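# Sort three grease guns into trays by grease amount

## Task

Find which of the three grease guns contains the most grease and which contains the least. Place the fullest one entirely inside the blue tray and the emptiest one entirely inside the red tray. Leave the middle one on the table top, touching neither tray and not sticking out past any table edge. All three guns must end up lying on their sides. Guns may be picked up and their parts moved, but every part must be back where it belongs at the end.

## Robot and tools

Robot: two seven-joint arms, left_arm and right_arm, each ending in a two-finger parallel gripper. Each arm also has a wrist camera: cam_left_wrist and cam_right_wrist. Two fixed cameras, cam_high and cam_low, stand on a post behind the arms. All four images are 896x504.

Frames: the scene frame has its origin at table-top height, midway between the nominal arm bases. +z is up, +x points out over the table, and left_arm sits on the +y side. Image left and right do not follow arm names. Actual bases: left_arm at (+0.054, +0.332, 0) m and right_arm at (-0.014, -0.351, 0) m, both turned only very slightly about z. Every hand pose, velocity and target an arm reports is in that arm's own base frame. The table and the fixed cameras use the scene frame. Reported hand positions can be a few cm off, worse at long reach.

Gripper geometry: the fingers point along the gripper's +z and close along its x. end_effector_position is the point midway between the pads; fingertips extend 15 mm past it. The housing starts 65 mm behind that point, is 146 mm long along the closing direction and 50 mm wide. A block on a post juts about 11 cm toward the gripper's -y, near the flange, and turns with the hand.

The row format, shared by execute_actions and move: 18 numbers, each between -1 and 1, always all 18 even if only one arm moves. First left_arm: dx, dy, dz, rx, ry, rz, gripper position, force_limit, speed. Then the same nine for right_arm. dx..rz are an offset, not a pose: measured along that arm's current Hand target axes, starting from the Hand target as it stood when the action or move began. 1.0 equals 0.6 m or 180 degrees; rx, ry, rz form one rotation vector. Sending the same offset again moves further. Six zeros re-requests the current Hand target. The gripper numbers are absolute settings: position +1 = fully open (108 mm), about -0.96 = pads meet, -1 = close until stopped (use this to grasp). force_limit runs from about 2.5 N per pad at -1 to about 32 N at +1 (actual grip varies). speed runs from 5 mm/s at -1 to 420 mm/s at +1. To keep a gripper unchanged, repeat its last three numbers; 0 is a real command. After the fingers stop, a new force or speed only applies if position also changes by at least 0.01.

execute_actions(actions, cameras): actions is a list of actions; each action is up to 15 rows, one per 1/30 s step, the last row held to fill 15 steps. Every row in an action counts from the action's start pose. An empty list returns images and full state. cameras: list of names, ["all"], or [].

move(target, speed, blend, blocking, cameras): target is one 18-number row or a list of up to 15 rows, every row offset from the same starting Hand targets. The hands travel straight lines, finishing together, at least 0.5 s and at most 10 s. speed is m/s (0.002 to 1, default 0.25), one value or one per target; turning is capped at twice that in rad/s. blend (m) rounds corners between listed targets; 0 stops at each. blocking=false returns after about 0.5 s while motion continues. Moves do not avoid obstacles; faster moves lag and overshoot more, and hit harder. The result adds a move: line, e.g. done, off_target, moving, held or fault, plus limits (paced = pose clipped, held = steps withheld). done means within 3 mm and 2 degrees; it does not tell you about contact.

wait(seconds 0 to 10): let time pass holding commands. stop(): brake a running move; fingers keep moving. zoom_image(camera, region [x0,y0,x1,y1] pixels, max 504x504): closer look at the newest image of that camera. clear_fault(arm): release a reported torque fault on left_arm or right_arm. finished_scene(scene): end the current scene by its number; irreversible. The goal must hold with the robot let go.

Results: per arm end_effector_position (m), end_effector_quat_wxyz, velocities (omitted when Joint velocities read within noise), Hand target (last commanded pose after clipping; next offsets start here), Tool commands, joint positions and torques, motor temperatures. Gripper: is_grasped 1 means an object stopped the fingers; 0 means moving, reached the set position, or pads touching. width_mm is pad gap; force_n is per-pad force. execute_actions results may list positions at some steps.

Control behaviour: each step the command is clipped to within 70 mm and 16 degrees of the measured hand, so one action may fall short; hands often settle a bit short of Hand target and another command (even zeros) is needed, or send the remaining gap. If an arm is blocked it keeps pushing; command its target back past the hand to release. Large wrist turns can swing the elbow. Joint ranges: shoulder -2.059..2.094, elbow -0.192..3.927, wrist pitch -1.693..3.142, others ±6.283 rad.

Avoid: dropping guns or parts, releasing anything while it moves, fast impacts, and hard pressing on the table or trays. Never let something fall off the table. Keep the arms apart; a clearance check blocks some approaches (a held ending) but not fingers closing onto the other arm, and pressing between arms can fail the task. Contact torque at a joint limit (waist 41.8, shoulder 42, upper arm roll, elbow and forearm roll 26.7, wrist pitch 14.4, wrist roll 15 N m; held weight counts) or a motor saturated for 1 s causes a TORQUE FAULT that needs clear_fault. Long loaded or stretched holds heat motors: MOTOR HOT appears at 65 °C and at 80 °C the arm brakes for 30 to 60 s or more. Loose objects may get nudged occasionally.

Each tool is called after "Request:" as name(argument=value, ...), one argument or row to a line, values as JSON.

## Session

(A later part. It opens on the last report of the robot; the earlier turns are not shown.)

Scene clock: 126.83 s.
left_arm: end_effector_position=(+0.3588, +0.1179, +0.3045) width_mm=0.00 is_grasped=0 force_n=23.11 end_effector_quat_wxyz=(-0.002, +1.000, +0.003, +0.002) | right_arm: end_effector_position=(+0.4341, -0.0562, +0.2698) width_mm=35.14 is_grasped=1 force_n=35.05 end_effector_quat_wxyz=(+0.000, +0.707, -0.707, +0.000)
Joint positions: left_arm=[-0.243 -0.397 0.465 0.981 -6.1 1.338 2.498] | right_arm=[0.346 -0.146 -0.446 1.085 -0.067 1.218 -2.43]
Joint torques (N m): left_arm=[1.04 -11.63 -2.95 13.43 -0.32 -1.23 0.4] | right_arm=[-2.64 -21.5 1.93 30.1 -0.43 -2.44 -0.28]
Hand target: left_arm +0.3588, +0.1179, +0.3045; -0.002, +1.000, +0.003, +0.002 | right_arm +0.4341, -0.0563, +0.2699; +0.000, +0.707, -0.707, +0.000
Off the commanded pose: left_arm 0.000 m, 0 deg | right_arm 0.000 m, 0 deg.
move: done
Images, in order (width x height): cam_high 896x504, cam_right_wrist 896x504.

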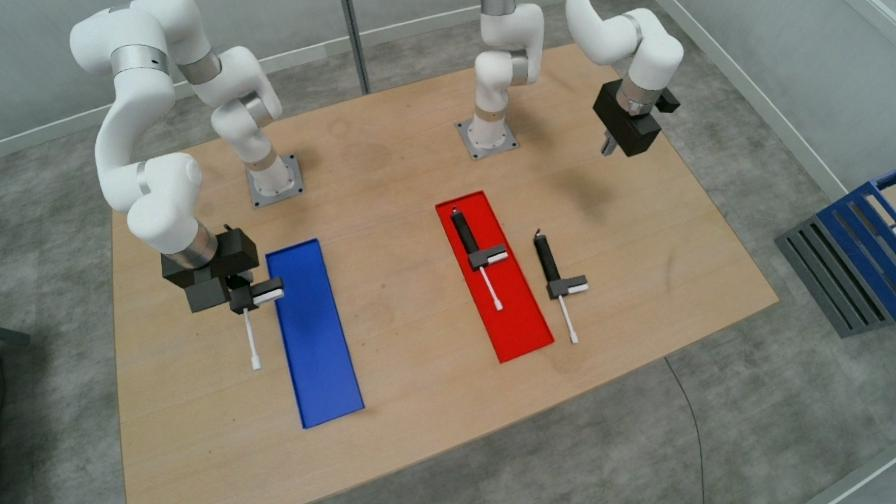

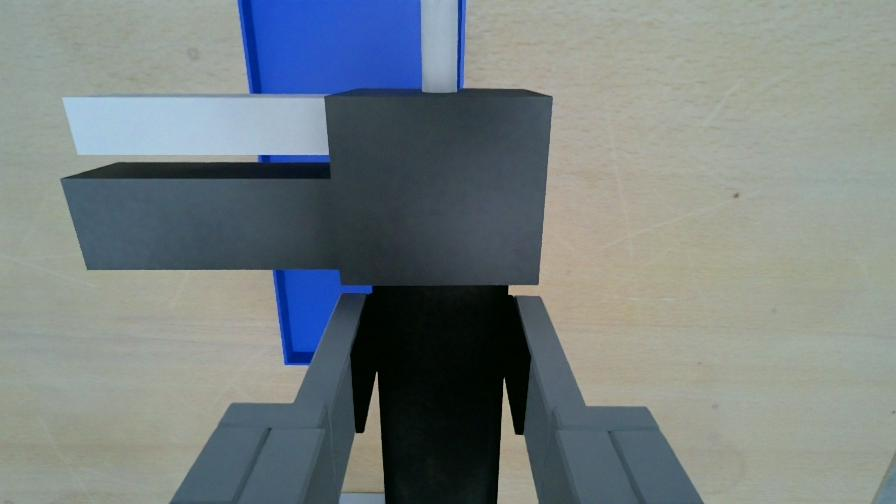

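Request:
move(
  target=[
    [0,0,0,0,0,0,-1,0.3,0.3,-0.072,-0.03,0,0,0,0,-1,0.7,0],
    [0,0,0,0,0,0,-1,0.3,0.3,-0.072,-0.03,0.3,0,0,0,-1,0.7,0],
    [0,0,0,0,0,0,-1,0.3,0.3,-0.072,-0.03,0.392,0,0,0,-1,0.7,0],
    [0,0,0,0,0,0,-1,0.3,0.3,-0.072,-0.03,0.392,0,0,0,0,0.7,0],
    [0,0,0,0,0,0,-1,0.3,0.3,-0.072,-0.03,0.1,0,0,0,0,0.7,0],
  ],
  speed=[0.2,0.25,0.1,0.25,0.3],
  cameras=["all"],
)

Request:
zoom_image(
  camera="cam_high",
  region=[430, 190, 600, 300],
)

Scene clock: 132.13 s.
left_arm: end_effector_position=(+0.3588, +0.1179, +0.3045) width_mm=0.00 is_grasped=0 force_n=23.11 end_effector_quat_wxyz=(-0.002, +1.000, +0.003, +0.002) | right_arm: end_effector_position=(+0.4520, -0.0131, +0.2098) width_mm=53.00 is_grasped=0 force_n=0.00 end_effector_quat_wxyz=(+0.000, +0.707, -0.707, +0.000)
Joint positions: left_arm=[-0.243 -0.397 0.465 0.981 -6.1 1.338 2.498] | right_arm=[0.388 -0.043 -0.412 1.008 -0.02 1.048 -2.37]
Joint torques (N m): left_arm=[1 -11.95 -3.06 13.43 -0.46 -1.3 0.37] | right_arm=[2.34 -22.06 1.21 28.06 -0.47 -1.97 0.57]
Hand target: left_arm +0.3588, +0.1179, +0.3045; -0.002, +1.000, +0.003, +0.002 | right_arm +0.4521, -0.0131, +0.2099; +0.000, +0.707, -0.707, +0.000
Off the commanded pose: left_arm 0.000 m, 0 deg | right_arm 0.000 m, 0 deg.
move: done

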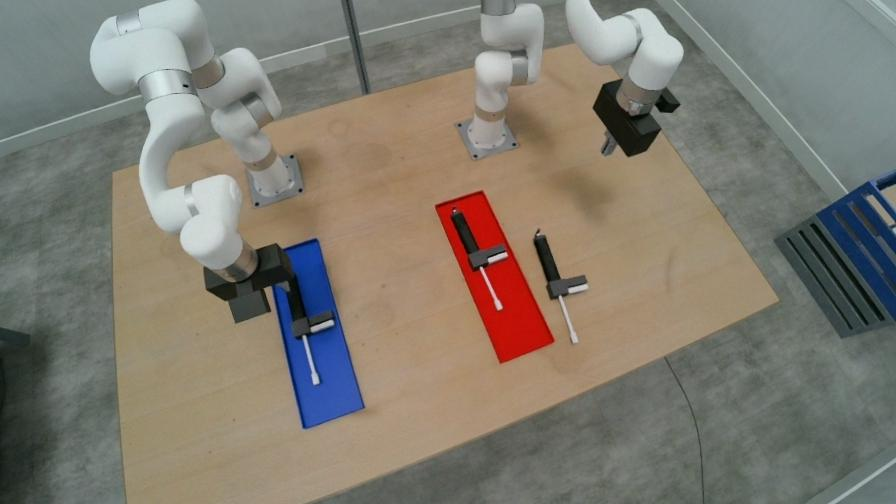

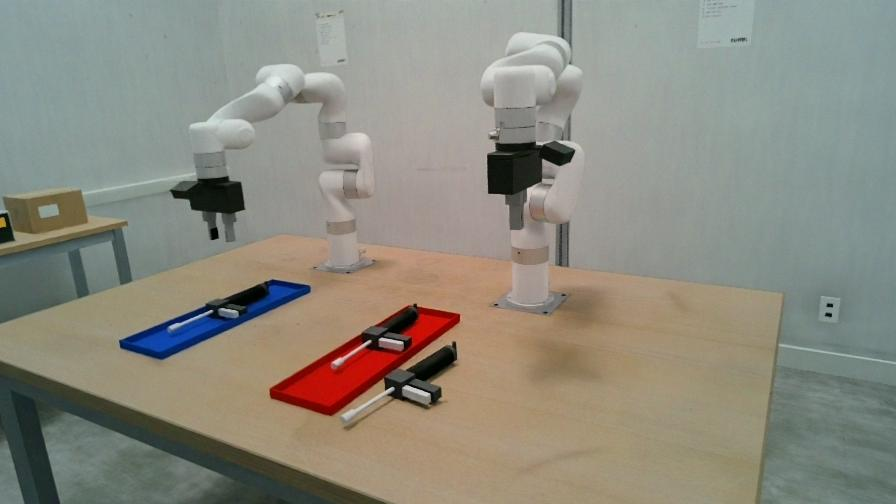

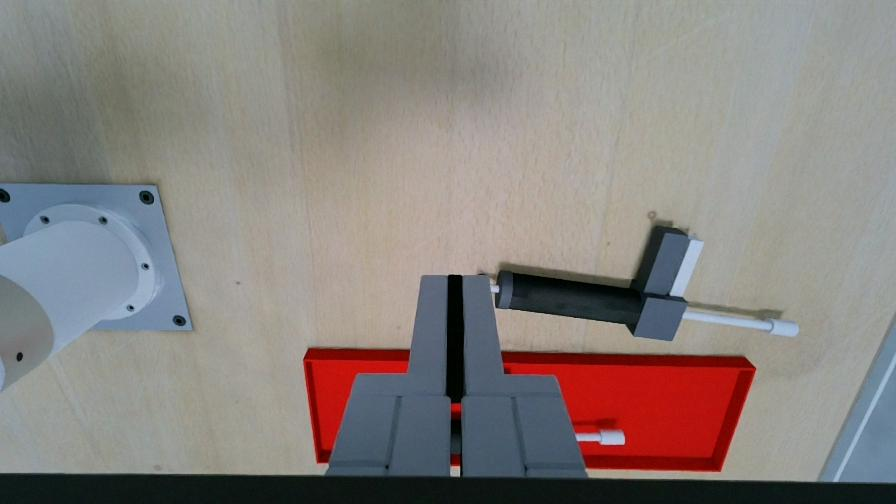

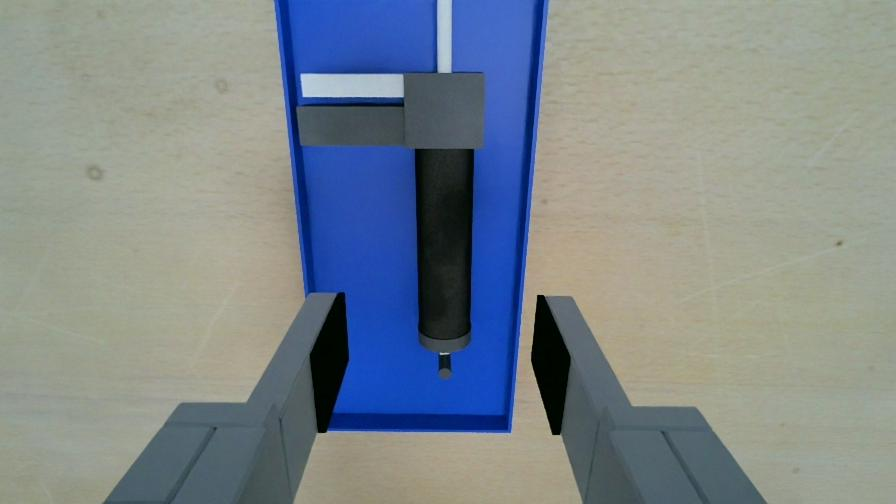

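Scaled by 2.965 from the camera's 896x504 image, which has a finer 1280x720 frame.

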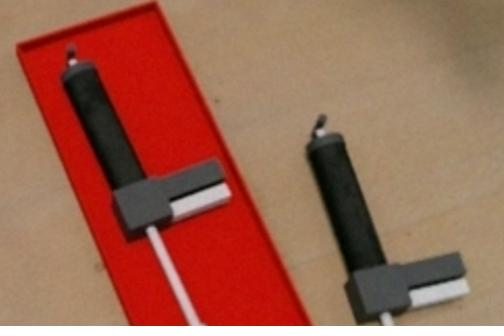

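Request:
finished_scene(
  scene=3,
)

The scene is finished: the task was done.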